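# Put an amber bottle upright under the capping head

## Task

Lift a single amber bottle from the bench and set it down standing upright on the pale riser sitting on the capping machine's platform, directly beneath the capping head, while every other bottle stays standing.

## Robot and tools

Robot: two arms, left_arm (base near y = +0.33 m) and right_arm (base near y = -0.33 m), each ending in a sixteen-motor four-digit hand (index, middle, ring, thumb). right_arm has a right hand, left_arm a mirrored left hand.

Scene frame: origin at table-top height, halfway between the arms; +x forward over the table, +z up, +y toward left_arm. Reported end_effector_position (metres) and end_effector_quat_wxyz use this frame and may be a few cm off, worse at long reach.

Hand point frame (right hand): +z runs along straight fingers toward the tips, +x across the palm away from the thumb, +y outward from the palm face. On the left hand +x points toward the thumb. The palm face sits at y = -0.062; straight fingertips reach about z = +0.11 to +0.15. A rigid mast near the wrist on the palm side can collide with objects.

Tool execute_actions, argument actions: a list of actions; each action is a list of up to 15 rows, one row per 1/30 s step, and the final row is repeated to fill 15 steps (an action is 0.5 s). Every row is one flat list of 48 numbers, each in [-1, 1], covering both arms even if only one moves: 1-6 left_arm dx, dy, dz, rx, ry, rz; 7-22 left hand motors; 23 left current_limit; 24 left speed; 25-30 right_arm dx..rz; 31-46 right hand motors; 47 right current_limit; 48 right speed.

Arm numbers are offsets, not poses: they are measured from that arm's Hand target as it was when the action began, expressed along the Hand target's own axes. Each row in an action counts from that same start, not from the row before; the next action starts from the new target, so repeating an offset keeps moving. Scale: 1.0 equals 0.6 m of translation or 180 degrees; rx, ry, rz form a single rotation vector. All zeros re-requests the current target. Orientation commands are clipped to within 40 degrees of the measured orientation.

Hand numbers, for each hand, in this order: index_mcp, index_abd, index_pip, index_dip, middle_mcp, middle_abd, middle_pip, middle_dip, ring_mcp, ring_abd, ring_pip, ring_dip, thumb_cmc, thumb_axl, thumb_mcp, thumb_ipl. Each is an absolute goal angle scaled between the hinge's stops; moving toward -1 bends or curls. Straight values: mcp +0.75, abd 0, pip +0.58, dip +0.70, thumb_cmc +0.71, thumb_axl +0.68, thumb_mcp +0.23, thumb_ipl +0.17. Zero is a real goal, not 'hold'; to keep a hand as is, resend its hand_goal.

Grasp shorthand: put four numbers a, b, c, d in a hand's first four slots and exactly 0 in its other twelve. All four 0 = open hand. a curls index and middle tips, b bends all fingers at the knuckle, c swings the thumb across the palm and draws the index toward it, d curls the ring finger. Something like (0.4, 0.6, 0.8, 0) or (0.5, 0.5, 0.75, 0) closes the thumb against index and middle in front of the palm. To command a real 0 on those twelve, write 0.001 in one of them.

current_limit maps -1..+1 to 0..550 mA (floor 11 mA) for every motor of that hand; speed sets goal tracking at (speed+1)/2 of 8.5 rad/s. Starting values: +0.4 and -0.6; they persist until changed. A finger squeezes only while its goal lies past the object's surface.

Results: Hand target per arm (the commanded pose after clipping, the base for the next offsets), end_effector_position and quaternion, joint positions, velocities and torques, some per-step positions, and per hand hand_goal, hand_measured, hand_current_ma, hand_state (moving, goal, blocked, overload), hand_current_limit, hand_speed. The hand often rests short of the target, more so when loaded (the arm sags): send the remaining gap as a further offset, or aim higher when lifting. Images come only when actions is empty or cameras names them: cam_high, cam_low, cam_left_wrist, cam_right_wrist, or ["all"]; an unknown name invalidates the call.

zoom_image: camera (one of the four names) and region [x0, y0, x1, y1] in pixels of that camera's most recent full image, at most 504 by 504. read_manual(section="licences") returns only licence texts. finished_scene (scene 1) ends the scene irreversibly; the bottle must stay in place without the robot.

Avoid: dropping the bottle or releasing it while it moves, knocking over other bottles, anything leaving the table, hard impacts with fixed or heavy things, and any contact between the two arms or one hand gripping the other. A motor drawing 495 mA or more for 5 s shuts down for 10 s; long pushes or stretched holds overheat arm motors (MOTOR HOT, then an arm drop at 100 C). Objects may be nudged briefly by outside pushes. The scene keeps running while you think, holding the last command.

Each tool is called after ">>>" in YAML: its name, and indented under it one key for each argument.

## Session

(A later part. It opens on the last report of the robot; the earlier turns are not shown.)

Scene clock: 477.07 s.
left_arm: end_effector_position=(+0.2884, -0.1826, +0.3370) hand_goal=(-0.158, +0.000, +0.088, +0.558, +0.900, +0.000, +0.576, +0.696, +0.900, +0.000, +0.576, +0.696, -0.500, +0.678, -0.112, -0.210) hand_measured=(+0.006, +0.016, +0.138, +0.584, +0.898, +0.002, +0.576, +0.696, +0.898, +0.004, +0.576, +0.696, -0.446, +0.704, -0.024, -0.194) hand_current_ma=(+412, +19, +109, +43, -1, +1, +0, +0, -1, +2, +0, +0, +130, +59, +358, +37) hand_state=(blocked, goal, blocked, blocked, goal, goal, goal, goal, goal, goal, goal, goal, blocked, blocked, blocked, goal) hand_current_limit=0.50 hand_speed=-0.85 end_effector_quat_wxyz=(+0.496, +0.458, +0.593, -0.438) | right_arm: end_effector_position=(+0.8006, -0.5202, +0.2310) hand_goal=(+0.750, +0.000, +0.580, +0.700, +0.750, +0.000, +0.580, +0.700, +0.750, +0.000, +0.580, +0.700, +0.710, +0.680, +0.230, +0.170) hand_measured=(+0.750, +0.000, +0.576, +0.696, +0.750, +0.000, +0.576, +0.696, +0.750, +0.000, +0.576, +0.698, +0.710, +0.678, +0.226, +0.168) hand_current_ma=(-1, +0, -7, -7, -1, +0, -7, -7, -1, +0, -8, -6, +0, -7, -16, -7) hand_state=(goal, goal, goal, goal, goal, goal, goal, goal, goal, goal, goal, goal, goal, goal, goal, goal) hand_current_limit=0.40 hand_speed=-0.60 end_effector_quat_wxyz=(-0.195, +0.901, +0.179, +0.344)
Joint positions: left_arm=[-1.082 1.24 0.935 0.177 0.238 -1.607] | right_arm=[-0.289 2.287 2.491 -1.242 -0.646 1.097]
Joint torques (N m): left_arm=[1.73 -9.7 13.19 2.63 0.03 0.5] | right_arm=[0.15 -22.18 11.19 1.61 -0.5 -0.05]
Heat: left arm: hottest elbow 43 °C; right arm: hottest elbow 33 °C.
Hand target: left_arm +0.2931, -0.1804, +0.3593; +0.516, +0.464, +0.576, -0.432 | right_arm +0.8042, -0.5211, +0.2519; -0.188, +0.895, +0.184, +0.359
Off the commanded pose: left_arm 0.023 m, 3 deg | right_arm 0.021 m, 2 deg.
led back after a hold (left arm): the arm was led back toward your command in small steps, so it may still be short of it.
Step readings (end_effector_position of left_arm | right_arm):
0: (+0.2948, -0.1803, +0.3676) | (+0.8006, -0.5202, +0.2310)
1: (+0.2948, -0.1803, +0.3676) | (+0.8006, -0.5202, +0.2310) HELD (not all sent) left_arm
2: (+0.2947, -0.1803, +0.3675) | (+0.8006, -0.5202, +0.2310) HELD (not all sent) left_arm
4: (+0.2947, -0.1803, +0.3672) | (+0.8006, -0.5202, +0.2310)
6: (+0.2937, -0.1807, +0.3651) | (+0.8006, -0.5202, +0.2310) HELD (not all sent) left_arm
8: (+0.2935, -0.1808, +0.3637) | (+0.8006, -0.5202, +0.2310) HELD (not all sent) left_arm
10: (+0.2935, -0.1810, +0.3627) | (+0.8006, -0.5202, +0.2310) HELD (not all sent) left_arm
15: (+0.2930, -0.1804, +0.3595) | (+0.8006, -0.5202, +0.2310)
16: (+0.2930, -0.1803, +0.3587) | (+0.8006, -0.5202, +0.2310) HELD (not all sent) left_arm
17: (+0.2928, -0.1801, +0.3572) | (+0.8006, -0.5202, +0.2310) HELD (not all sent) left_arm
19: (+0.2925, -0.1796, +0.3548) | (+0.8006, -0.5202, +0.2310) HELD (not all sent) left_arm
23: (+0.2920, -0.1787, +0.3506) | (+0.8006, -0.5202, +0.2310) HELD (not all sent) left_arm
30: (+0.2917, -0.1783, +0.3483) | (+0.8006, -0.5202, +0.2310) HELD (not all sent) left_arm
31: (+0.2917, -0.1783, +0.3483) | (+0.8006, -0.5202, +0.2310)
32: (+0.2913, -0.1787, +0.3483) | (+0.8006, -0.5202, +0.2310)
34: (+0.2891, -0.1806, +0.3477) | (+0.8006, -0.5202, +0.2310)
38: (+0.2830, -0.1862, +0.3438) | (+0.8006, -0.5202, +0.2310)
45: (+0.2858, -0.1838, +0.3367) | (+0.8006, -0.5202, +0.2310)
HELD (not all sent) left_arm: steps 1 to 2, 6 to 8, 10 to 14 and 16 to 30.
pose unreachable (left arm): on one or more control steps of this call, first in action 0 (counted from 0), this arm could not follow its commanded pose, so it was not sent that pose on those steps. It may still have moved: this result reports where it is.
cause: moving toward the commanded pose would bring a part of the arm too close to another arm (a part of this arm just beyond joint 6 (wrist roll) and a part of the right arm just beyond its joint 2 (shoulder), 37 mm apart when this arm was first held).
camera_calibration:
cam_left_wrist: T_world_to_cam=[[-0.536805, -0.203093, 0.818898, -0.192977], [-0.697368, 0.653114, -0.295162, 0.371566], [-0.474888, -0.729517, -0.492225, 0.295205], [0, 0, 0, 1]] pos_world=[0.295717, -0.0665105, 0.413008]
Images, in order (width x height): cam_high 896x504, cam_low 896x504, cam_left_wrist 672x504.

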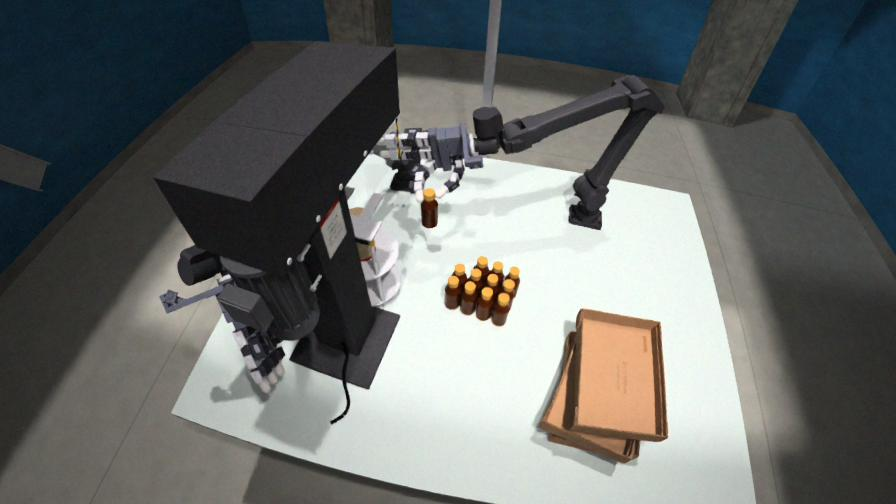

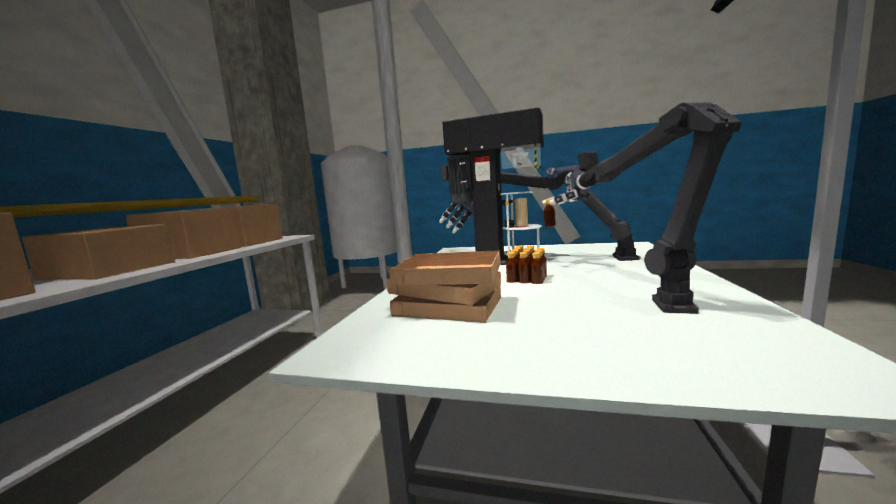

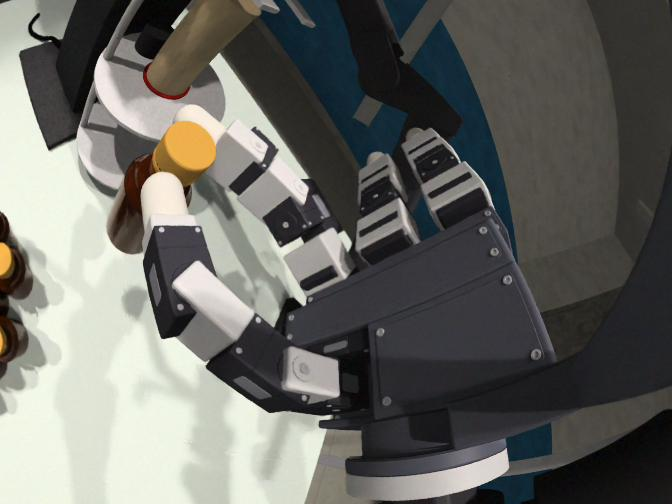

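>>> execute_actions:
  actions:
    - [[-0.057,0.0012,-0.0168,0,0,0,-0.1585,0,0.0885,0.5585,0.9,0,0.576,0.696,0.9,0,0.576,0.696,-0.5,0.678,-0.112,-0.21,0.5,-0.85,-0.0787,0.1413,-0.1267,-0.033,0.0095,0.031,0,0,0,0,0,0,0,0,0,0,0,0,0,0,0,0,0.4,-0.6]]
    - [[-0.057,0.0012,-0.0168,0,0,0,-0.1585,0,0.0885,0.5585,0.9,0,0.576,0.696,0.9,0,0.576,0.696,-0.5,0.678,-0.112,-0.21,0.5,-0.85,-0.0787,0.1413,-0.1267,-0.033,0.0095,0.031,0,0,0,0,0,0,0,0,0,0,0,0,0,0,0,0,0.4,-0.6]]
    - [[-0.057,0.0012,-0.0168,0,0,0,-0.1585,0,0.0885,0.5585,0.9,0,0.576,0.696,0.9,0,0.576,0.696,-0.5,0.678,-0.112,-0.21,0.5,-0.85,-0.0787,0.1413,-0.1267,-0.033,0.0095,0.031,0,0,0,0,0,0,0,0,0,0,0,0,0,0,0,0,0.4,-0.6]]
  cameras: ["cam_high", "cam_low", "cam_left_wrist"]

Scene clock: 505.83 s.
left_arm: end_effector_position=(+0.2848, -0.1577, +0.4025) hand_goal=(-0.158, +0.000, +0.088, +0.558, +0.900, +0.000, +0.576, +0.696, +0.900, +0.000, +0.576, +0.696, -0.500, +0.678, -0.112, -0.210) hand_measured=(+0.006, +0.008, +0.138, +0.584, +0.898, +0.002, +0.576, +0.696, +0.898, +0.004, +0.576, +0.696, -0.442, +0.706, -0.026, -0.194) hand_current_ma=(+412, +8, +109, +43, -1, +1, +0, +0, -1, +2, +0, +0, +145, +68, +344, +37) hand_state=(blocked, goal, blocked, blocked, goal, goal, goal, goal, goal, goal, goal, goal, blocked, blocked, blocked, goal) hand_current_limit=0.50 hand_speed=-0.85 end_effector_quat_wxyz=(+0.476, +0.467, +0.610, -0.428) | right_arm: end_effector_position=(+0.6444, -0.8472, +0.2228) hand_goal=(+0.750, +0.000, +0.580, +0.700, +0.750, +0.000, +0.580, +0.700, +0.750, +0.000, +0.580, +0.700, +0.710, +0.680, +0.230, +0.170) hand_measured=(+0.748, +0.000, +0.578, +0.696, +0.748, +0.000, +0.576, +0.696, +0.748, +0.000, +0.576, +0.698, +0.708, +0.678, +0.226, +0.168) hand_current_ma=(-7, +0, -7, -7, -7, +0, -7, -7, -6, +0, -8, -6, -3, -7, -16, -7) hand_state=(goal, goal, goal, goal, goal, goal, goal, goal, goal, goal, goal, goal, goal, goal, goal, goal) hand_current_limit=0.40 hand_speed=-0.60 end_effector_quat_wxyz=(-0.120, +0.920, -0.021, +0.373)
Joint positions: left_arm=[-1.063 1.142 1.072 -0.119 0.259 -1.601] | right_arm=[-0.721 2.281 2.465 -1.234 -0.645 1.097]
Joint torques (N m): left_arm=[1.44 -9.35 18.85 2.61 0.1 0.42] | right_arm=[-0.44 -22.53 12 1.66 -0.56 -0.05]
Heat: left arm: hottest elbow 45 °C; right arm: hottest elbow 33 °C.
Hand target: left_arm +0.2931, -0.1594, +0.4642; +0.516, +0.464, +0.575, -0.432 | right_arm +0.6468, -0.8532, +0.2524; -0.105, +0.914, -0.014, +0.392
Off the commanded pose: left_arm 0.062 m, 6 deg | right_arm 0.030 m, 3 deg.
Step readings (end_effector_position of left_arm | right_arm):
0: (+0.2884, -0.1826, +0.3371) | (+0.8006, -0.5202, +0.2310)
1: (+0.2884, -0.1826, +0.3368) | (+0.8005, -0.5208, +0.2310)
2: (+0.2880, -0.1821, +0.3353) | (+0.7992, -0.5261, +0.2308)
4: (+0.2868, -0.1793, +0.3318) | (+0.7962, -0.5345, +0.2289)
8: (+0.2849, -0.1735, +0.3288) | (+0.7813, -0.5805, +0.2229)
15: (+0.2831, -0.1692, +0.3345) | (+0.7508, -0.6639, +0.2224)
16: (+0.2829, -0.1690, +0.3350) | (+0.7486, -0.6690, +0.2224)
17: (+0.2828, -0.1685, +0.3352) | (+0.7468, -0.6731, +0.2224)
19: (+0.2824, -0.1662, +0.3353) | (+0.7428, -0.6821, +0.2224)
23: (+0.2825, -0.1620, +0.3458) | (+0.7299, -0.7091, +0.2224)
30: (+0.2832, -0.1615, +0.3708) | (+0.7027, -0.7595, +0.2224)
31: (+0.2832, -0.1618, +0.3724) | (+0.7002, -0.7637, +0.2224)
32: (+0.2834, -0.1617, +0.3731) | (+0.6973, -0.7686, +0.2224)
34: (+0.2834, -0.1611, +0.3742) | (+0.6913, -0.7784, +0.2225)
38: (+0.2838, -0.1594, +0.3822) | (+0.6701, -0.8119, +0.2228)
45: (+0.2847, -0.1578, +0.4017) | (+0.6293, -0.8663, +0.2228)
camera_calibration:
cam_left_wrist: T_world_to_cam=[[-0.518816, -0.246182, 0.818673, -0.255404], [-0.701789, 0.669508, -0.243417, 0.355106], [-0.488183, -0.700824, -0.520119, 0.363487], [0, 0, 0, 1]] pos_world=[0.29415, -0.0458818, 0.484587]
Images, in order (width x height): cam_high 896x504, cam_low 896x504, cam_left_wrist 672x504.

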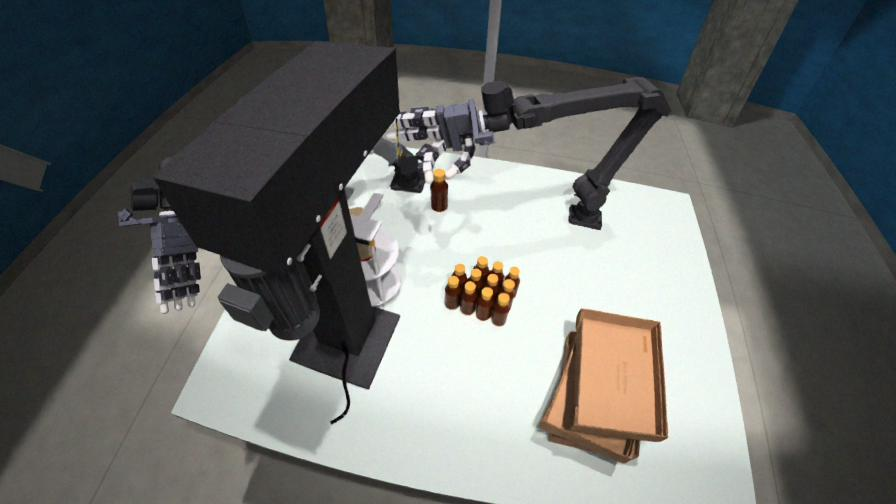

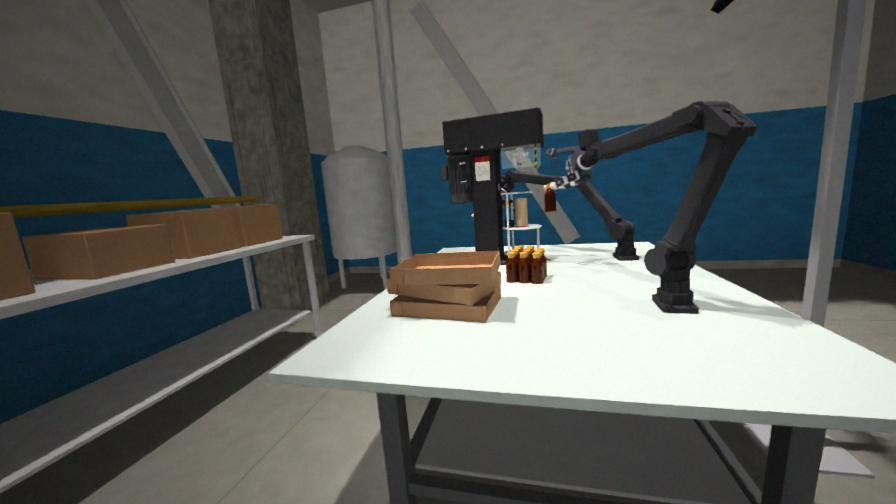

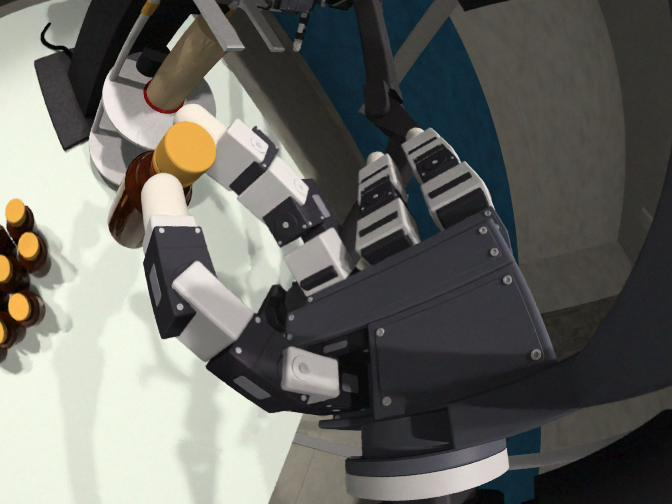

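>>> execute_actions:
  actions: []
  cameras: ["cam_high","cam_low","cam_left_wrist"]

Scene clock: 524.37 s.
left_arm: end_effector_position=(+0.2848, -0.1577, +0.4025) hand_goal=(-0.158, +0.000, +0.088, +0.558, +0.900, +0.000, +0.576, +0.696, +0.900, +0.000, +0.576, +0.696, -0.500, +0.678, -0.112, -0.210) hand_measured=(+0.006, +0.008, +0.138, +0.584, +0.898, +0.002, +0.576, +0.696, +0.898, +0.004, +0.576, +0.696, -0.442, +0.706, -0.026, -0.194) hand_current_ma=(+413, +8, +109, +43, -1, +1, +0, +0, -1, +2, +0, +0, +145, +68, +344, +37) hand_state=(blocked, goal, blocked, blocked, goal, goal, goal, goal, goal, goal, goal, goal, blocked, blocked, blocked, goal) hand_current_limit=0.50 hand_speed=-0.85 end_effector_quat_wxyz=(+0.476, +0.467, +0.610, -0.428) | right_arm: end_effector_position=(+0.6444, -0.8472, +0.2228) hand_goal=(+0.750, +0.000, +0.580, +0.700, +0.750, +0.000, +0.580, +0.700, +0.750, +0.000, +0.580, +0.700, +0.710, +0.680, +0.230, +0.170) hand_measured=(+0.748, +0.000, +0.578, +0.696, +0.748, +0.000, +0.576, +0.696, +0.748, +0.000, +0.576, +0.698, +0.708, +0.678, +0.226, +0.168) hand_current_ma=(-7, +0, -7, -7, -7, +0, -7, -7, -6, +0, -8, -6, -3, -7, -16, -7) hand_state=(goal, goal, goal, goal, goal, goal, goal, goal, goal, goal, goal, goal, goal, goal, goal, goal) hand_current_limit=0.40 hand_speed=-0.60 end_effector_quat_wxyz=(-0.120, +0.920, -0.021, +0.373)
Joint positions: left_arm=[-1.063 1.142 1.072 -0.119 0.259 -1.601] | right_arm=[-0.721 2.281 2.465 -1.234 -0.645 1.097]
Joint velocities: within noise
Joint torques (N m): left_arm=[1.32 -9.41 18.77 2.37 0.06 0.43] | right_arm=[-0.15 -22.42 11.97 1.62 -0.57 -0.05]
Heat: left arm: hottest elbow 47 °C; right arm: hottest elbow 33 °C.
Hand target: left_arm +0.2931, -0.1594, +0.4642; +0.516, +0.464, +0.575, -0.432 | right_arm +0.6470, -0.8530, +0.2524; -0.105, +0.914, -0.014, +0.392
Off the commanded pose: left_arm 0.062 m, 6 deg | right_arm 0.030 m, 3 deg.
camera_calibration:
cam_left_wrist: T_world_to_cam=[[-0.518816, -0.246182, 0.818673, -0.255404], [-0.701789, 0.669508, -0.243417, 0.355106], [-0.488183, -0.700824, -0.520119, 0.363487], [0, 0, 0, 1]] pos_world=[0.29415, -0.0458818, 0.484587]
Images, in order (width x height): cam_high 896x504, cam_low 896x504, cam_left_wrist 672x504.

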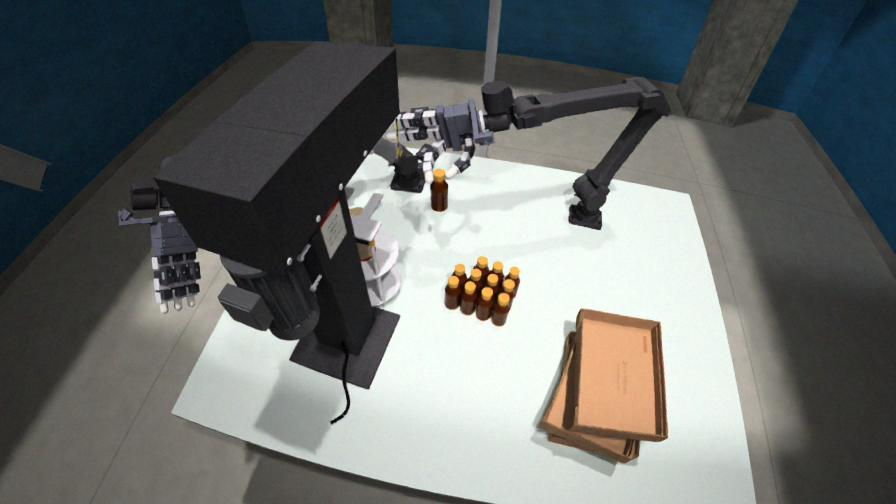

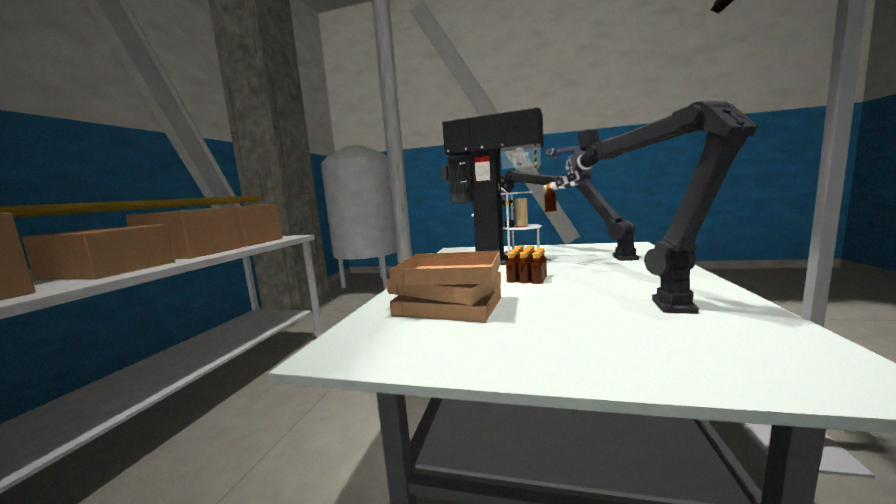

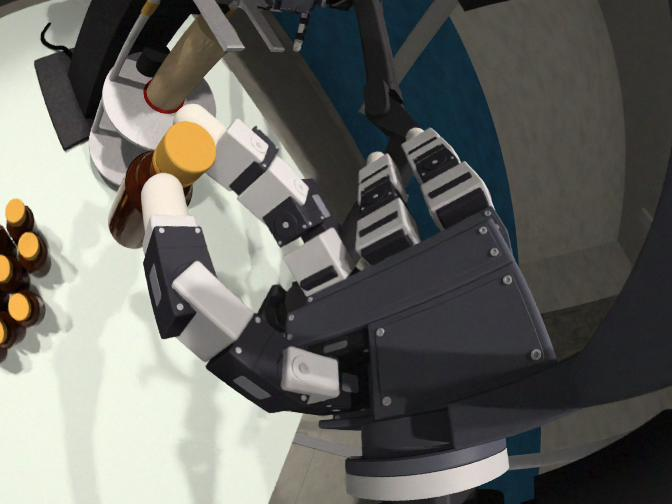

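>>> zoom_image:
  camera: "cam_high"
  region: [390, 100, 500, 220]

>>> zoom_image:
  camera: "cam_low"
  region: [490, 140, 630, 240]

Scaled by 4.200 from the camera's 896x504 image, which has a finer 1280x720 frame.

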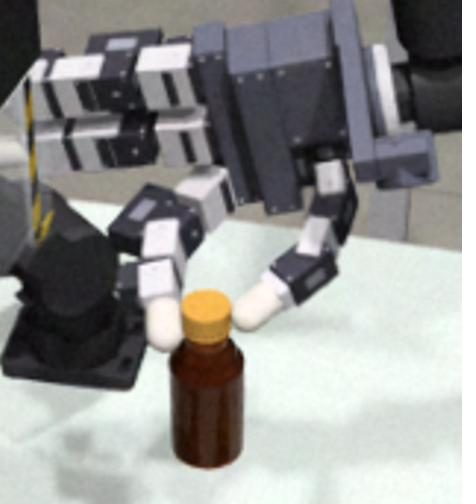

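Scaled by 3.600 from the camera's 896x504 image, which has a finer 1280x720 frame.

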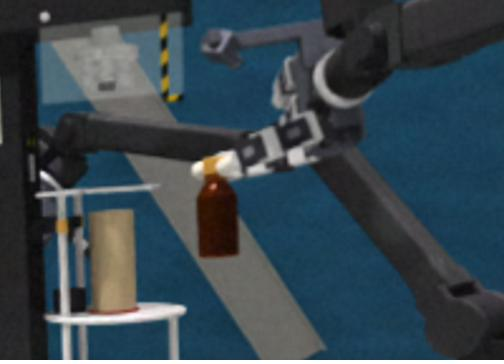

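>>> zoom_image:
  camera: "cam_left_wrist"
  region: [60, 0, 320, 195]

>>> zoom_image:
  camera: "cam_high"
  region: [300, 100, 440, 310]

>>> zoom_image:
  camera: "cam_low"
  region: [470, 100, 570, 260]

Scaled by 1.938 from the camera's 672x504 image, which has a finer 960x720 frame.

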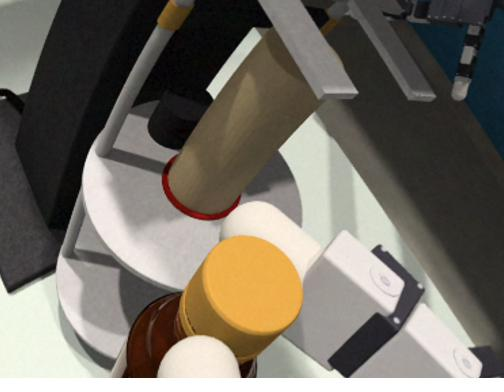

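Scaled by 2.400 from the camera's 896x504 image, which has a finer 1280x720 frame.

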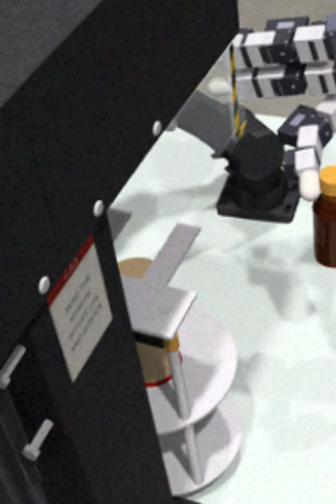

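Scaled by 3.150 from the camera's 896x504 image, which has a finer 1280x720 frame.

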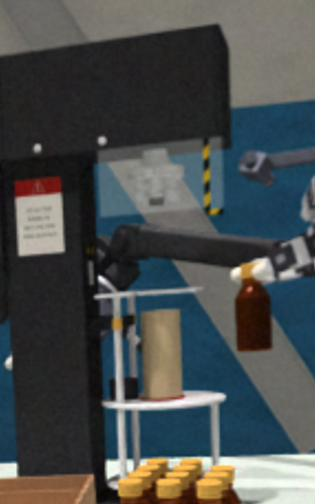

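>>> execute_actions:
  actions:
    - [[0.0995,0.0019,0.0094,0,0,0,-0.1585,0,0.0885,0.5585,0.9,0,0.576,0.696,0.9,0,0.576,0.696,-0.5,0.678,-0.112,-0.21,0.5,-0.85,0,0,0,0,0,0,0,0,0,0,0,0,0,0,0,0,0,0,0,0,0,0,0.4,-0.6]]
    - [[0.0995,0.0019,0.0094,0,0,0,-0.1585,0,0.0885,0.5585,0.9,0,0.576,0.696,0.9,0,0.576,0.696,-0.5,0.678,-0.112,-0.21,0.5,-0.85,0,0,0,0,0,0,0,0,0,0,0,0,0,0,0,0,0,0,0,0,0,0,0.4,-0.6]]
    - [[0.0995,0.0019,0.0094,0,0,0,-0.1585,0,0.0885,0.5585,0.9,0,0.576,0.696,0.9,0,0.576,0.696,-0.5,0.678,-0.112,-0.21,0.5,-0.85,0,0,0,0,0,0,0,0,0,0,0,0,0,0,0,0,0,0,0,0,0,0,0.4,-0.6]]
  cameras: ["cam_high","cam_low"]

Scene clock: 639.87 s.
left_arm: end_effector_position=(+0.2840, -0.1551, +0.2521) hand_goal=(-0.158, +0.000, +0.088, +0.558, +0.900, +0.000, +0.576, +0.696, +0.900, +0.000, +0.576, +0.696, -0.500, +0.678, -0.112, -0.210) hand_measured=(+0.006, +0.008, +0.138, +0.584, +0.898, +0.002, +0.576, +0.696, +0.898, +0.004, +0.576, +0.696, -0.442, +0.706, -0.028, -0.194) hand_current_ma=(+412, +8, +109, +43, -1, +1, +0, +0, -1, +2, +0, +0, +145, +68, +341, +37) hand_state=(blocked, goal, blocked, blocked, goal, goal, goal, goal, goal, goal, goal, goal, blocked, blocked, blocked, goal) hand_current_limit=0.50 hand_speed=-0.85 end_effector_quat_wxyz=(+0.482, +0.467, +0.604, -0.430) | right_arm: end_effector_position=(+0.6444, -0.8472, +0.2228) hand_goal=(+0.750, +0.000, +0.580, +0.700, +0.750, +0.000, +0.580, +0.700, +0.750, +0.000, +0.580, +0.700, +0.710, +0.680, +0.230, +0.170) hand_measured=(+0.748, +0.000, +0.578, +0.696, +0.748, +0.000, +0.576, +0.696, +0.748, +0.000, +0.576, +0.698, +0.708, +0.678, +0.226, +0.168) hand_current_ma=(-7, +0, -7, -7, -7, +0, -7, -7, -6, +0, -8, -6, -3, -7, -16, -7) hand_state=(goal, goal, goal, goal, goal, goal, goal, goal, goal, goal, goal, goal, goal, goal, goal, goal) hand_current_limit=0.40 hand_speed=-0.60 end_effector_quat_wxyz=(-0.120, +0.920, -0.021, +0.373)
Joint positions: left_arm=[-1.061 1.263 0.742 0.35 0.262 -1.595] | right_arm=[-0.721 2.281 2.465 -1.234 -0.645 1.097]
Joint torques (N m): left_arm=[1.26 -9.11 12.81 4.26 0.03 0.42] | right_arm=[-0.26 -22.36 12.21 1.65 -0.54 -0.04]
Heat: left arm: hottest elbow 57 °C; right arm: hottest elbow 34 °C.
Hand target: left_arm +0.2932, -0.1596, +0.2846; +0.516, +0.464, +0.575, -0.432 | right_arm +0.6470, -0.8530, +0.2524; -0.105, +0.914, -0.014, +0.392
Off the commanded pose: left_arm 0.034 m, 5 deg | right_arm 0.030 m, 3 deg.
Step readings (end_effector_position of left_arm | right_arm):
0: (+0.2848, -0.1577, +0.4025) | (+0.6444, -0.8472, +0.2228)
1: (+0.2848, -0.1577, +0.4025) | (+0.6444, -0.8472, +0.2228)
2: (+0.2848, -0.1578, +0.4030) | (+0.6444, -0.8472, +0.2228)
4: (+0.2853, -0.1586, +0.4028) | (+0.6444, -0.8472, +0.2228)
8: (+0.2855, -0.1584, +0.3938) | (+0.6444, -0.8472, +0.2228)
15: (+0.2848, -0.1568, +0.3743) | (+0.6444, -0.8472, +0.2228)
16: (+0.2848, -0.1569, +0.3736) | (+0.6444, -0.8472, +0.2228)
17: (+0.2849, -0.1571, +0.3728) | (+0.6444, -0.8472, +0.2228)
19: (+0.2848, -0.1568, +0.3688) | (+0.6444, -0.8472, +0.2228)
23: (+0.2838, -0.1545, +0.3410) | (+0.6444, -0.8472, +0.2228)
30: (+0.2843, -0.1556, +0.3050) | (+0.6444, -0.8472, +0.2228)
31: (+0.2843, -0.1556, +0.3047) | (+0.6444, -0.8472, +0.2228)
32: (+0.2844, -0.1557, +0.3052) | (+0.6444, -0.8472, +0.2228)
34: (+0.2844, -0.1556, +0.3057) | (+0.6444, -0.8472, +0.2228)
38: (+0.2840, -0.1550, +0.2867) | (+0.6444, -0.8472, +0.2228)
45: (+0.2836, -0.1542, +0.2483) | (+0.6444, -0.8472, +0.2228)
Images, in order (width x height): cam_high 896x504, cam_low 896x504.

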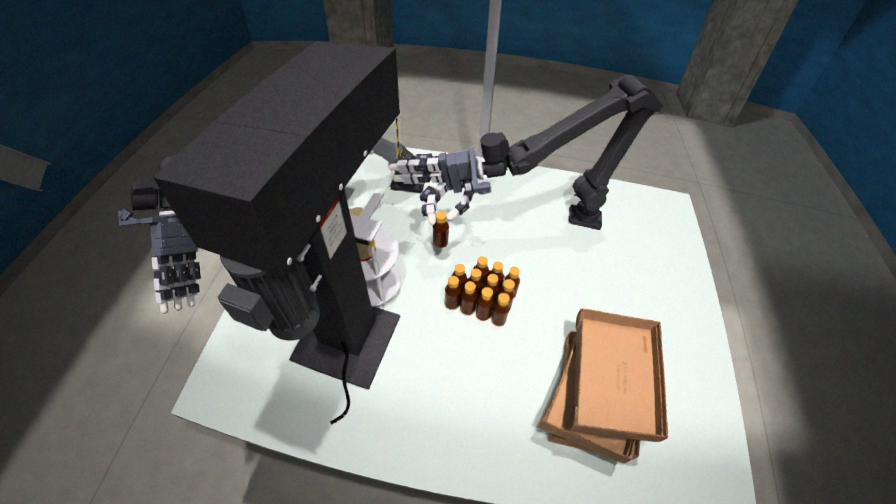

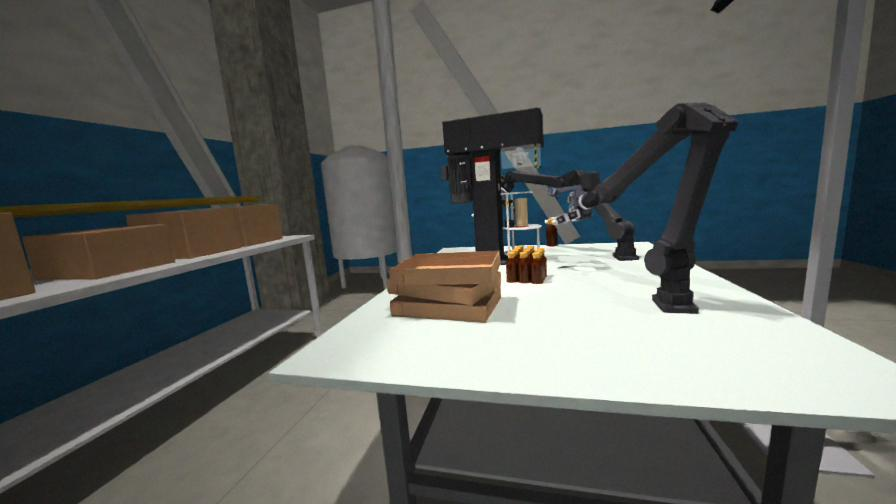

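>>> execute_actions:
  actions:
    - [[0.0829,0.0016,0.0078,0,0,0,-0.1585,0,0.0885,0.5585,0.9,0,0.576,0.696,0.9,0,0.576,0.696,-0.5,0.678,-0.112,-0.21,0.5,-0.85,0,0,0,0,0,0,0,0,0,0,0,0,0,0,0,0,0,0,0,0,0,0,0.4,-0.6]]
    - [[0.0663,0.0013,0.0063,0,0,0,-0.1585,0,0.0885,0.5585,0.9,0,0.576,0.696,0.9,0,0.576,0.696,-0.5,0.678,-0.112,-0.21,0.5,-0.85,0,0,0,0,0,0,0,0,0,0,0,0,0,0,0,0,0,0,0,0,0,0,0.4,-0.6]]
  cameras: ["cam_high","cam_low"]

>>> zoom_image:
  camera: "cam_high"
  region: [390, 160, 500, 280]

>>> zoom_image:
  camera: "cam_low"
  region: [510, 190, 620, 280]

Scene clock: 645.57 s.
left_arm: end_effector_position=(+0.2837, -0.1541, +0.1696) hand_goal=(-0.158, +0.000, +0.088, +0.558, +0.900, +0.000, +0.576, +0.696, +0.900, +0.000, +0.576, +0.696, -0.500, +0.678, -0.112, -0.210) hand_measured=(+0.006, +0.012, +0.138, +0.584, +0.898, +0.002, +0.576, +0.696, +0.898, +0.004, +0.576, +0.696, -0.442, +0.706, -0.028, -0.194) hand_current_ma=(+413, +11, +109, +43, -1, +1, +0, +0, -1, +2, +0, +0, +145, +68, +341, +37) hand_state=(blocked, goal, blocked, blocked, goal, goal, goal, goal, goal, goal, goal, goal, blocked, blocked, blocked, goal) hand_current_limit=0.50 hand_speed=-0.85 end_effector_quat_wxyz=(+0.486, +0.466, +0.600, -0.432) | right_arm: end_effector_position=(+0.6444, -0.8472, +0.2228) hand_goal=(+0.750, +0.000, +0.580, +0.700, +0.750, +0.000, +0.580, +0.700, +0.750, +0.000, +0.580, +0.700, +0.710, +0.680, +0.230, +0.170) hand_measured=(+0.748, +0.000, +0.578, +0.696, +0.748, +0.000, +0.576, +0.696, +0.748, +0.000, +0.576, +0.698, +0.708, +0.678, +0.226, +0.168) hand_current_ma=(-7, +0, -7, -7, -7, +0, -7, -7, -6, +0, -8, -6, -3, -7, -16, -7) hand_state=(goal, goal, goal, goal, goal, goal, goal, goal, goal, goal, goal, goal, goal, goal, goal, goal) hand_current_limit=0.40 hand_speed=-0.60 end_effector_quat_wxyz=(-0.120, +0.920, -0.021, +0.373)
Joint positions: left_arm=[-1.061 1.44 0.623 0.656 0.262 -1.595] | right_arm=[-0.721 2.281 2.465 -1.234 -0.645 1.097]
Joint torques (N m): left_arm=[2.26 -9 10.56 4.21 0.03 0.45] | right_arm=[-0.15 -22.42 12.22 1.59 -0.54 -0.04]
Heat: left arm: hottest elbow 55 °C; right arm: hottest elbow 34 °C.
Hand target: left_arm +0.2933, -0.1596, +0.1945; +0.516, +0.464, +0.575, -0.432 | right_arm +0.6470, -0.8530, +0.2524; -0.105, +0.914, -0.014, +0.392
Off the commanded pose: left_arm 0.027 m, 5 deg | right_arm 0.030 m, 3 deg.
Step readings (end_effector_position of left_arm | right_arm):
0: (+0.2840, -0.1551, +0.2521) | (+0.6444, -0.8472, +0.2228)
1: (+0.2840, -0.1551, +0.2521) | (+0.6444, -0.8472, +0.2228)
2: (+0.2841, -0.1551, +0.2518) | (+0.6444, -0.8472, +0.2228)
4: (+0.2843, -0.1557, +0.2509) | (+0.6444, -0.8472, +0.2228)
8: (+0.2845, -0.1563, +0.2327) | (+0.6444, -0.8472, +0.2228)
15: (+0.2831, -0.1533, +0.2017) | (+0.6444, -0.8472, +0.2228)
16: (+0.2831, -0.1533, +0.2019) | (+0.6444, -0.8472, +0.2228)
17: (+0.2832, -0.1535, +0.2024) | (+0.6444, -0.8472, +0.2228)
19: (+0.2841, -0.1553, +0.2043) | (+0.6444, -0.8472, +0.2228)
23: (+0.2853, -0.1578, +0.1924) | (+0.6444, -0.8472, +0.2228)
30: (+0.2834, -0.1535, +0.1665) | (+0.6444, -0.8472, +0.2228)
Images, in order (width x height): cam_high 896x504, cam_low 896x504.

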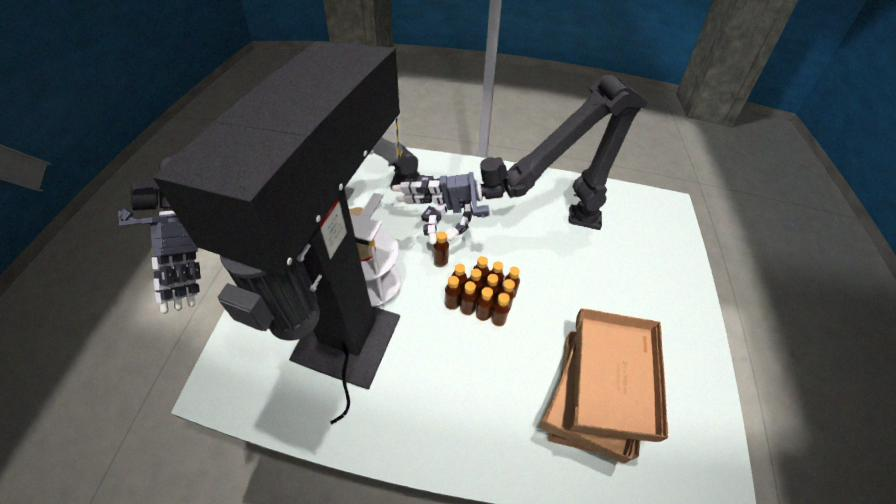

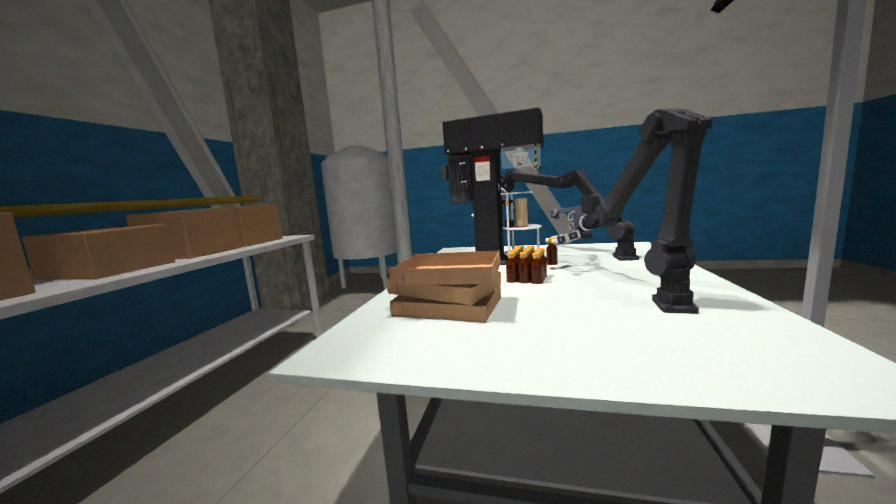

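Scaled by 4.200 from the camera's 896x504 image, which has a finer 1280x720 frame.

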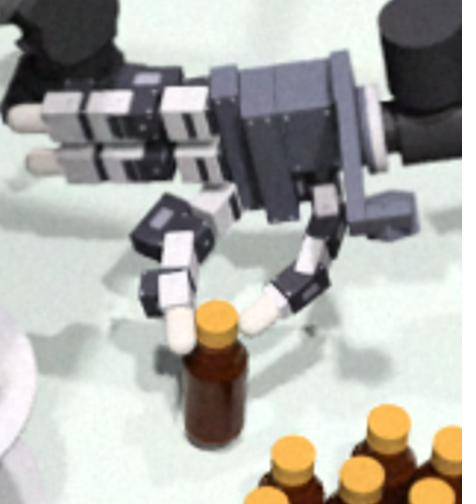

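Scaled by 4.582 from the camera's 896x504 image, which has a finer 1280x720 frame.

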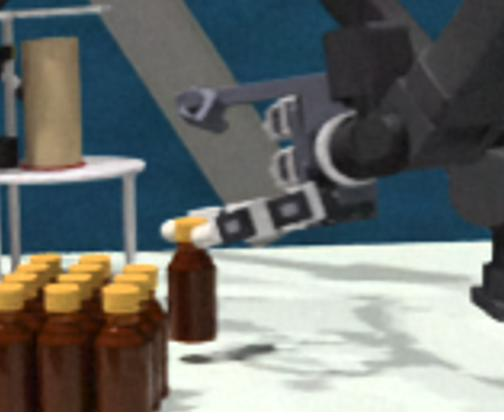

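>>> execute_actions:
  actions:
    - [[0.0415,0.0008,0.0039,0,0,0,-0.1585,0,0.0885,0.5585,0.9,0,0.576,0.696,0.9,0,0.576,0.696,-0.5,0.678,-0.112,-0.21,0.5,-0.85,0,0,0,0,0,0,0,0,0,0,0,0,0,0,0,0,0,0,0,0,0,0,0.4,-0.6]]
    - [[0.0133,0.0002,0.0012,0,0,0,-0.1585,0,0.0885,0.5585,0.9,0,0.576,0.696,0.9,0,0.576,0.696,-0.5,0.678,-0.112,-0.21,0.5,-0.85,0,0,0,0,0,0,0,0,0,0,0,0,0,0,0,0,0,0,0,0,0,0,0.4,-0.6]]
  cameras: ["cam_high","cam_low"]

>>> zoom_image:
  camera: "cam_low"
  region: [510, 190, 620, 280]

Scene clock: 652.67 s.
left_arm: end_effector_position=(+0.2855, -0.1578, +0.1492) hand_goal=(-0.158, +0.000, +0.088, +0.558, +0.900, +0.000, +0.576, +0.696, +0.900, +0.000, +0.576, +0.696, -0.500, +0.678, -0.112, -0.210) hand_measured=(+0.006, +0.012, +0.138, +0.584, +0.898, +0.002, +0.576, +0.696, +0.898, +0.004, +0.576, +0.696, -0.442, +0.706, -0.028, -0.194) hand_current_ma=(+413, +13, +110, +44, -1, +2, +0, +0, -1, +2, +0, +0, +145, +68, +341, +37) hand_state=(blocked, goal, blocked, blocked, goal, goal, goal, goal, goal, goal, goal, goal, blocked, blocked, blocked, goal) hand_current_limit=0.50 hand_speed=-0.85 end_effector_quat_wxyz=(+0.494, +0.463, +0.593, -0.435) | right_arm: end_effector_position=(+0.6444, -0.8472, +0.2228) hand_goal=(+0.750, +0.000, +0.580, +0.700, +0.750, +0.000, +0.580, +0.700, +0.750, +0.000, +0.580, +0.700, +0.710, +0.680, +0.230, +0.170) hand_measured=(+0.748, +0.000, +0.578, +0.696, +0.748, +0.000, +0.576, +0.696, +0.748, +0.000, +0.576, +0.698, +0.708, +0.678, +0.226, +0.168) hand_current_ma=(-7, +0, -7, -7, -7, +0, -7, -7, -6, +0, -8, -6, -3, -7, -16, -7) hand_state=(goal, goal, goal, goal, goal, goal, goal, goal, goal, goal, goal, goal, goal, goal, goal, goal) hand_current_limit=0.40 hand_speed=-0.60 end_effector_quat_wxyz=(-0.120, +0.920, -0.021, +0.373)
Joint positions: left_arm=[-1.061 1.52 0.606 0.776 0.262 -1.593] | right_arm=[-0.721 2.281 2.465 -1.234 -0.645 1.097]
Joint torques (N m): left_arm=[1.73 -9.41 8.94 4.14 0.06 0.39] | right_arm=[-0.26 -22.42 12.21 1.62 -0.54 -0.05]
Heat: left arm: hottest elbow 53 °C; right arm: hottest elbow 34 °C.
Hand target: left_arm +0.2933, -0.1597, +0.1613; +0.516, +0.464, +0.575, -0.432 | right_arm +0.6470, -0.8530, +0.2524; -0.105, +0.914, -0.014, +0.392
Off the commanded pose: left_arm 0.015 m, 3 deg | right_arm 0.030 m, 3 deg.
Step readings (end_effector_position of left_arm | right_arm):
0: (+0.2837, -0.1541, +0.1696) | (+0.6444, -0.8472, +0.2228)
1: (+0.2837, -0.1542, +0.1698) | (+0.6444, -0.8472, +0.2228)
2: (+0.2838, -0.1544, +0.1700) | (+0.6444, -0.8472, +0.2228)
4: (+0.2845, -0.1557, +0.1701) | (+0.6444, -0.8472, +0.2228)
8: (+0.2855, -0.1577, +0.1616) | (+0.6444, -0.8472, +0.2228)
15: (+0.2843, -0.1555, +0.1496) | (+0.6444, -0.8472, +0.2228)
16: (+0.2844, -0.1556, +0.1501) | (+0.6444, -0.8472, +0.2228)
17: (+0.2845, -0.1558, +0.1506) | (+0.6444, -0.8472, +0.2228)
19: (+0.2848, -0.1565, +0.1516) | (+0.6444, -0.8472, +0.2228)
23: (+0.2852, -0.1574, +0.1498) | (+0.6444, -0.8472, +0.2228)
30: (+0.2854, -0.1578, +0.1494) | (+0.6444, -0.8472, +0.2228)
Images, in order (width x height): cam_high 896x504, cam_low 896x504.

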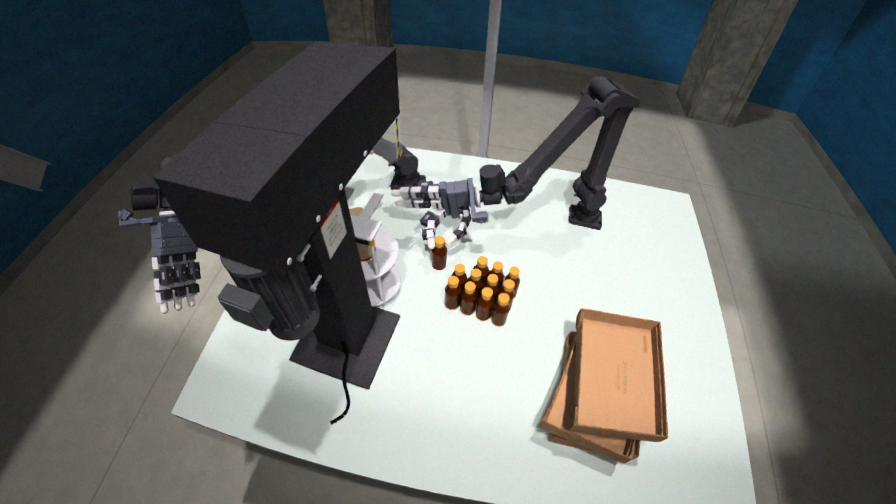

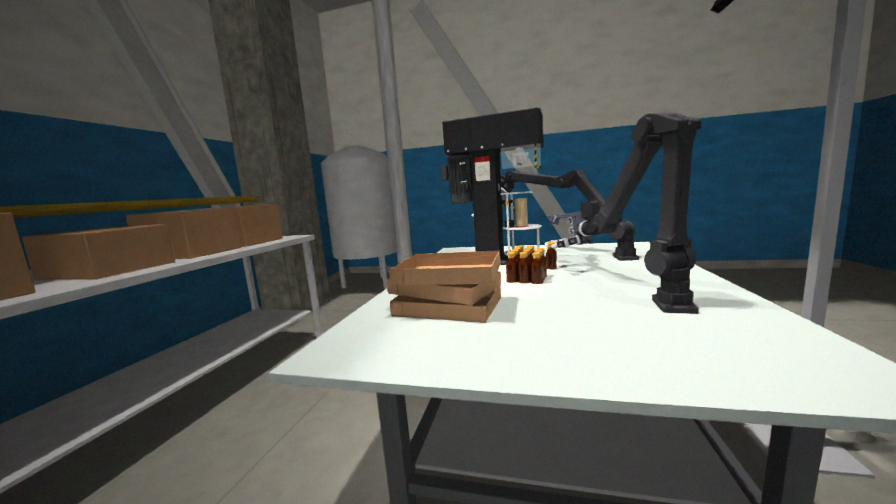

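Scaled by 4.582 from the camera's 896x504 image, which has a finer 1280x720 frame.

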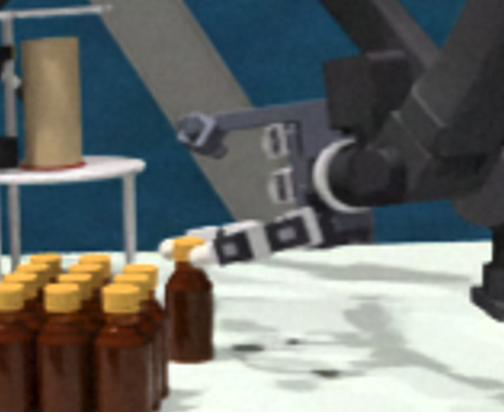

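>>> execute_actions:
  actions:
    - [[0.0116,0.0002,0.0011,0,0,0,-0.1585,0,0.0885,0.5585,0.9,0,0.576,0.696,0.9,0,0.576,0.696,-0.5,0.678,-0.112,-0.21,0.5,-0.85,0,0,0,0,0,0,0,0,0,0,0,0,0,0,0,0,0,0,0,0,0,0,0.4,-0.6]]

>>> execute_actions:
  actions:
    - [[0.0116,0.0002,0.0011,0,0,0,-0.1585,0,0.0885,0.5585,0.9,0,0.576,0.696,0.9,0,0.576,0.696,-0.5,0.678,-0.112,-0.21,0.5,-0.85,0,0,0,0,0,0,0,0,0,0,0,0,0,0,0,0,0,0,0,0,0,0,0.4,-0.6]]
  cameras: ["cam_high","cam_low","cam_left_wrist"]

>>> zoom_image:
  camera: "cam_low"
  region: [510, 190, 620, 280]

>>> zoom_image:
  camera: "cam_high"
  region: [390, 170, 500, 290]

Scene clock: 657.80 s.
left_arm: end_effector_position=(+0.2861, -0.1590, +0.1480) hand_goal=(-0.158, +0.000, +0.088, +0.558, +0.900, +0.000, +0.576, +0.696, +0.900, +0.000, +0.576, +0.696, -0.500, +0.678, -0.112, -0.210) hand_measured=(+0.006, +0.012, +0.138, +0.584, +0.898, +0.002, +0.576, +0.696, +0.898, +0.004, +0.576, +0.696, -0.444, +0.704, -0.028, -0.194) hand_current_ma=(+412, +13, +114, +46, -1, +2, +0, +0, -1, +2, +0, +0, +133, +61, +341, +37) hand_state=(blocked, goal, blocked, blocked, goal, goal, goal, goal, goal, goal, goal, goal, blocked, blocked, blocked, goal) hand_current_limit=0.50 hand_speed=-0.85 end_effector_quat_wxyz=(+0.499, +0.462, +0.588, -0.437) | right_arm: end_effector_position=(+0.6444, -0.8472, +0.2228) hand_goal=(+0.750, +0.000, +0.580, +0.700, +0.750, +0.000, +0.580, +0.700, +0.750, +0.000, +0.580, +0.700, +0.710, +0.680, +0.230, +0.170) hand_measured=(+0.748, +0.000, +0.578, +0.696, +0.748, +0.000, +0.576, +0.696, +0.748, +0.000, +0.576, +0.698, +0.708, +0.678, +0.226, +0.168) hand_current_ma=(-7, +0, -7, -7, -7, +0, -7, -7, -6, +0, -8, -6, -3, -7, -16, -7) hand_state=(goal, goal, goal, goal, goal, goal, goal, goal, goal, goal, goal, goal, goal, goal, goal, goal) hand_current_limit=0.40 hand_speed=-0.60 end_effector_quat_wxyz=(-0.120, +0.920, -0.021, +0.373)
Joint positions: left_arm=[-1.061 1.535 0.604 0.807 0.262 -1.592] | right_arm=[-0.721 2.281 2.465 -1.234 -0.645 1.097]
Joint torques (N m): left_arm=[1.67 -8.12 8.64 3.96 0.07 0.39] | right_arm=[-0.15 -22.42 12.21 1.61 -0.54 -0.05]
Heat: left arm: hottest elbow 52 °C; right arm: hottest elbow 34 °C.
Hand target: left_arm +0.2933, -0.1597, +0.1544; +0.516, +0.464, +0.575, -0.432 | right_arm +0.6470, -0.8530, +0.2524; -0.105, +0.914, -0.014, +0.392
Off the commanded pose: left_arm 0.010 m, 3 deg | right_arm 0.030 m, 3 deg.
Step readings (end_effector_position of left_arm | right_arm):
0: (+0.2855, -0.1578, +0.1492) | (+0.6444, -0.8472, +0.2228)
1: (+0.2855, -0.1578, +0.1493) | (+0.6444, -0.8472, +0.2228)
2: (+0.2854, -0.1577, +0.1489) | (+0.6444, -0.8472, +0.2228)
4: (+0.2855, -0.1579, +0.1487) | (+0.6444, -0.8472, +0.2228)
8: (+0.2860, -0.1588, +0.1482) | (+0.6444, -0.8472, +0.2228)
15: (+0.2861, -0.1590, +0.1479) | (+0.6444, -0.8472, +0.2228)

Scene clock: 658.50 s.
left_arm: end_effector_position=(+0.2869, -0.1603, +0.1468) hand_goal=(-0.158, +0.000, +0.088, +0.558, +0.900, +0.000, +0.576, +0.696, +0.900, +0.000, +0.576, +0.696, -0.500, +0.678, -0.112, -0.210) hand_measured=(+0.006, +0.008, +0.138, +0.584, +0.898, +0.002, +0.576, +0.696, +0.898, +0.004, +0.576, +0.696, -0.450, +0.702, -0.028, -0.194) hand_current_ma=(+412, +7, +114, +46, -1, +2, +0, +0, -1, +2, +0, +0, +118, +53, +341, +37) hand_state=(blocked, goal, blocked, blocked, goal, goal, goal, goal, goal, goal, goal, goal, blocked, blocked, blocked, goal) hand_current_limit=0.50 hand_speed=-0.85 end_effector_quat_wxyz=(+0.505, +0.463, +0.583, -0.438) | right_arm: end_effector_position=(+0.6444, -0.8472, +0.2228) hand_goal=(+0.750, +0.000, +0.580, +0.700, +0.750, +0.000, +0.580, +0.700, +0.750, +0.000, +0.580, +0.700, +0.710, +0.680, +0.230, +0.170) hand_measured=(+0.748, +0.000, +0.578, +0.696, +0.748, +0.000, +0.576, +0.696, +0.748, +0.000, +0.576, +0.698, +0.708, +0.678, +0.226, +0.168) hand_current_ma=(-7, +0, -7, -7, -7, +0, -7, -7, -6, +0, -8, -6, -3, -7, -16, -7) hand_state=(goal, goal, goal, goal, goal, goal, goal, goal, goal, goal, goal, goal, goal, goal, goal, goal) hand_current_limit=0.40 hand_speed=-0.60 end_effector_quat_wxyz=(-0.120, +0.920, -0.021, +0.373)
Joint positions: left_arm=[-1.061 1.552 0.603 0.839 0.262 -1.585] | right_arm=[-0.721 2.281 2.465 -1.234 -0.645 1.097]
Joint torques (N m): left_arm=[1.55 -8.64 8.1 3.74 0.08 0.31] | right_arm=[-0.21 -22.36 12.18 1.61 -0.54 -0.05]
Heat: left arm: hottest elbow 52 °C; right arm: hottest elbow 34 °C.
Hand target: left_arm +0.2933, -0.1597, +0.1475; +0.516, +0.464, +0.575, -0.432 | right_arm +0.6470, -0.8530, +0.2524; -0.105, +0.914, -0.014, +0.392
Off the commanded pose: left_arm 0.006 m, 2 deg | right_arm 0.030 m, 3 deg.
Step readings (end_effector_position of left_arm | right_arm):
0: (+0.2861, -0.1590, +0.1480) | (+0.6444, -0.8472, +0.2228)
1: (+0.2861, -0.1590, +0.1479) | (+0.6444, -0.8472, +0.2228)
2: (+0.2861, -0.1590, +0.1479) | (+0.6444, -0.8472, +0.2228)
4: (+0.2863, -0.1593, +0.1473) | (+0.6444, -0.8472, +0.2228)
8: (+0.2867, -0.1600, +0.1467) | (+0.6444, -0.8472, +0.2228)
15: (+0.2869, -0.1603, +0.1466) | (+0.6444, -0.8472, +0.2228)
camera_calibration:
cam_left_wrist: T_world_to_cam=[[-0.559232, -0.189586, 0.807042, -0.0232674], [-0.685511, 0.653197, -0.321573, 0.300336], [-0.466191, -0.733069, -0.495252, 0.214559], [0, 0, 0, 1]] pos_world=[0.292897, -0.0433032, 0.221618]
Images, in order (width x height): cam_high 896x504, cam_low 896x504, cam_left_wrist 672x504.

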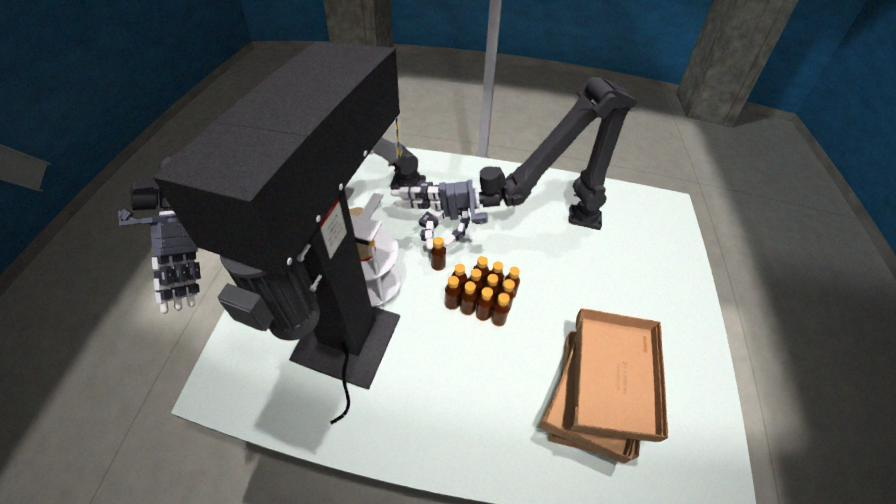

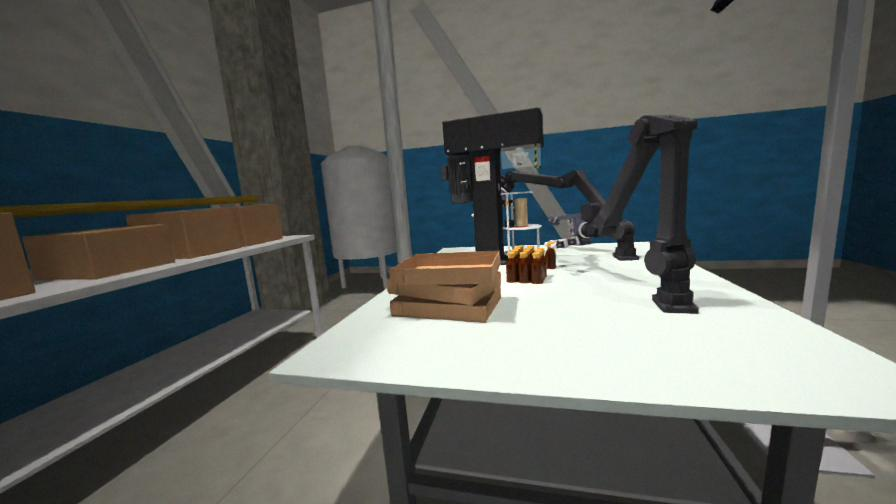

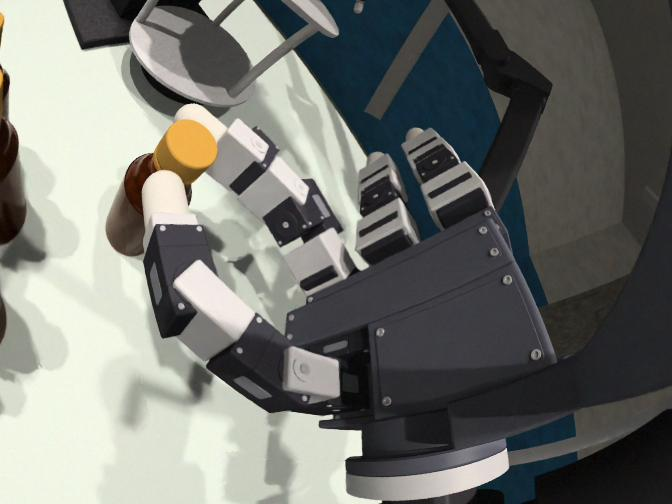

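Scaled by 4.582 from the camera's 896x504 image, which has a finer 1280x720 frame.

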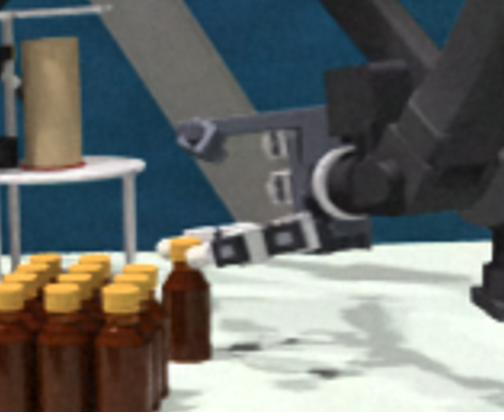

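Scaled by 4.200 from the camera's 896x504 image, which has a finer 1280x720 frame.

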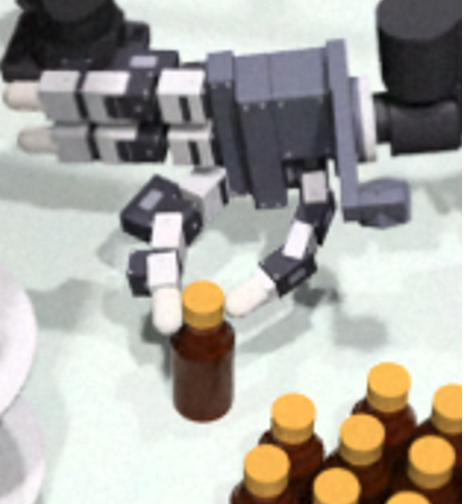

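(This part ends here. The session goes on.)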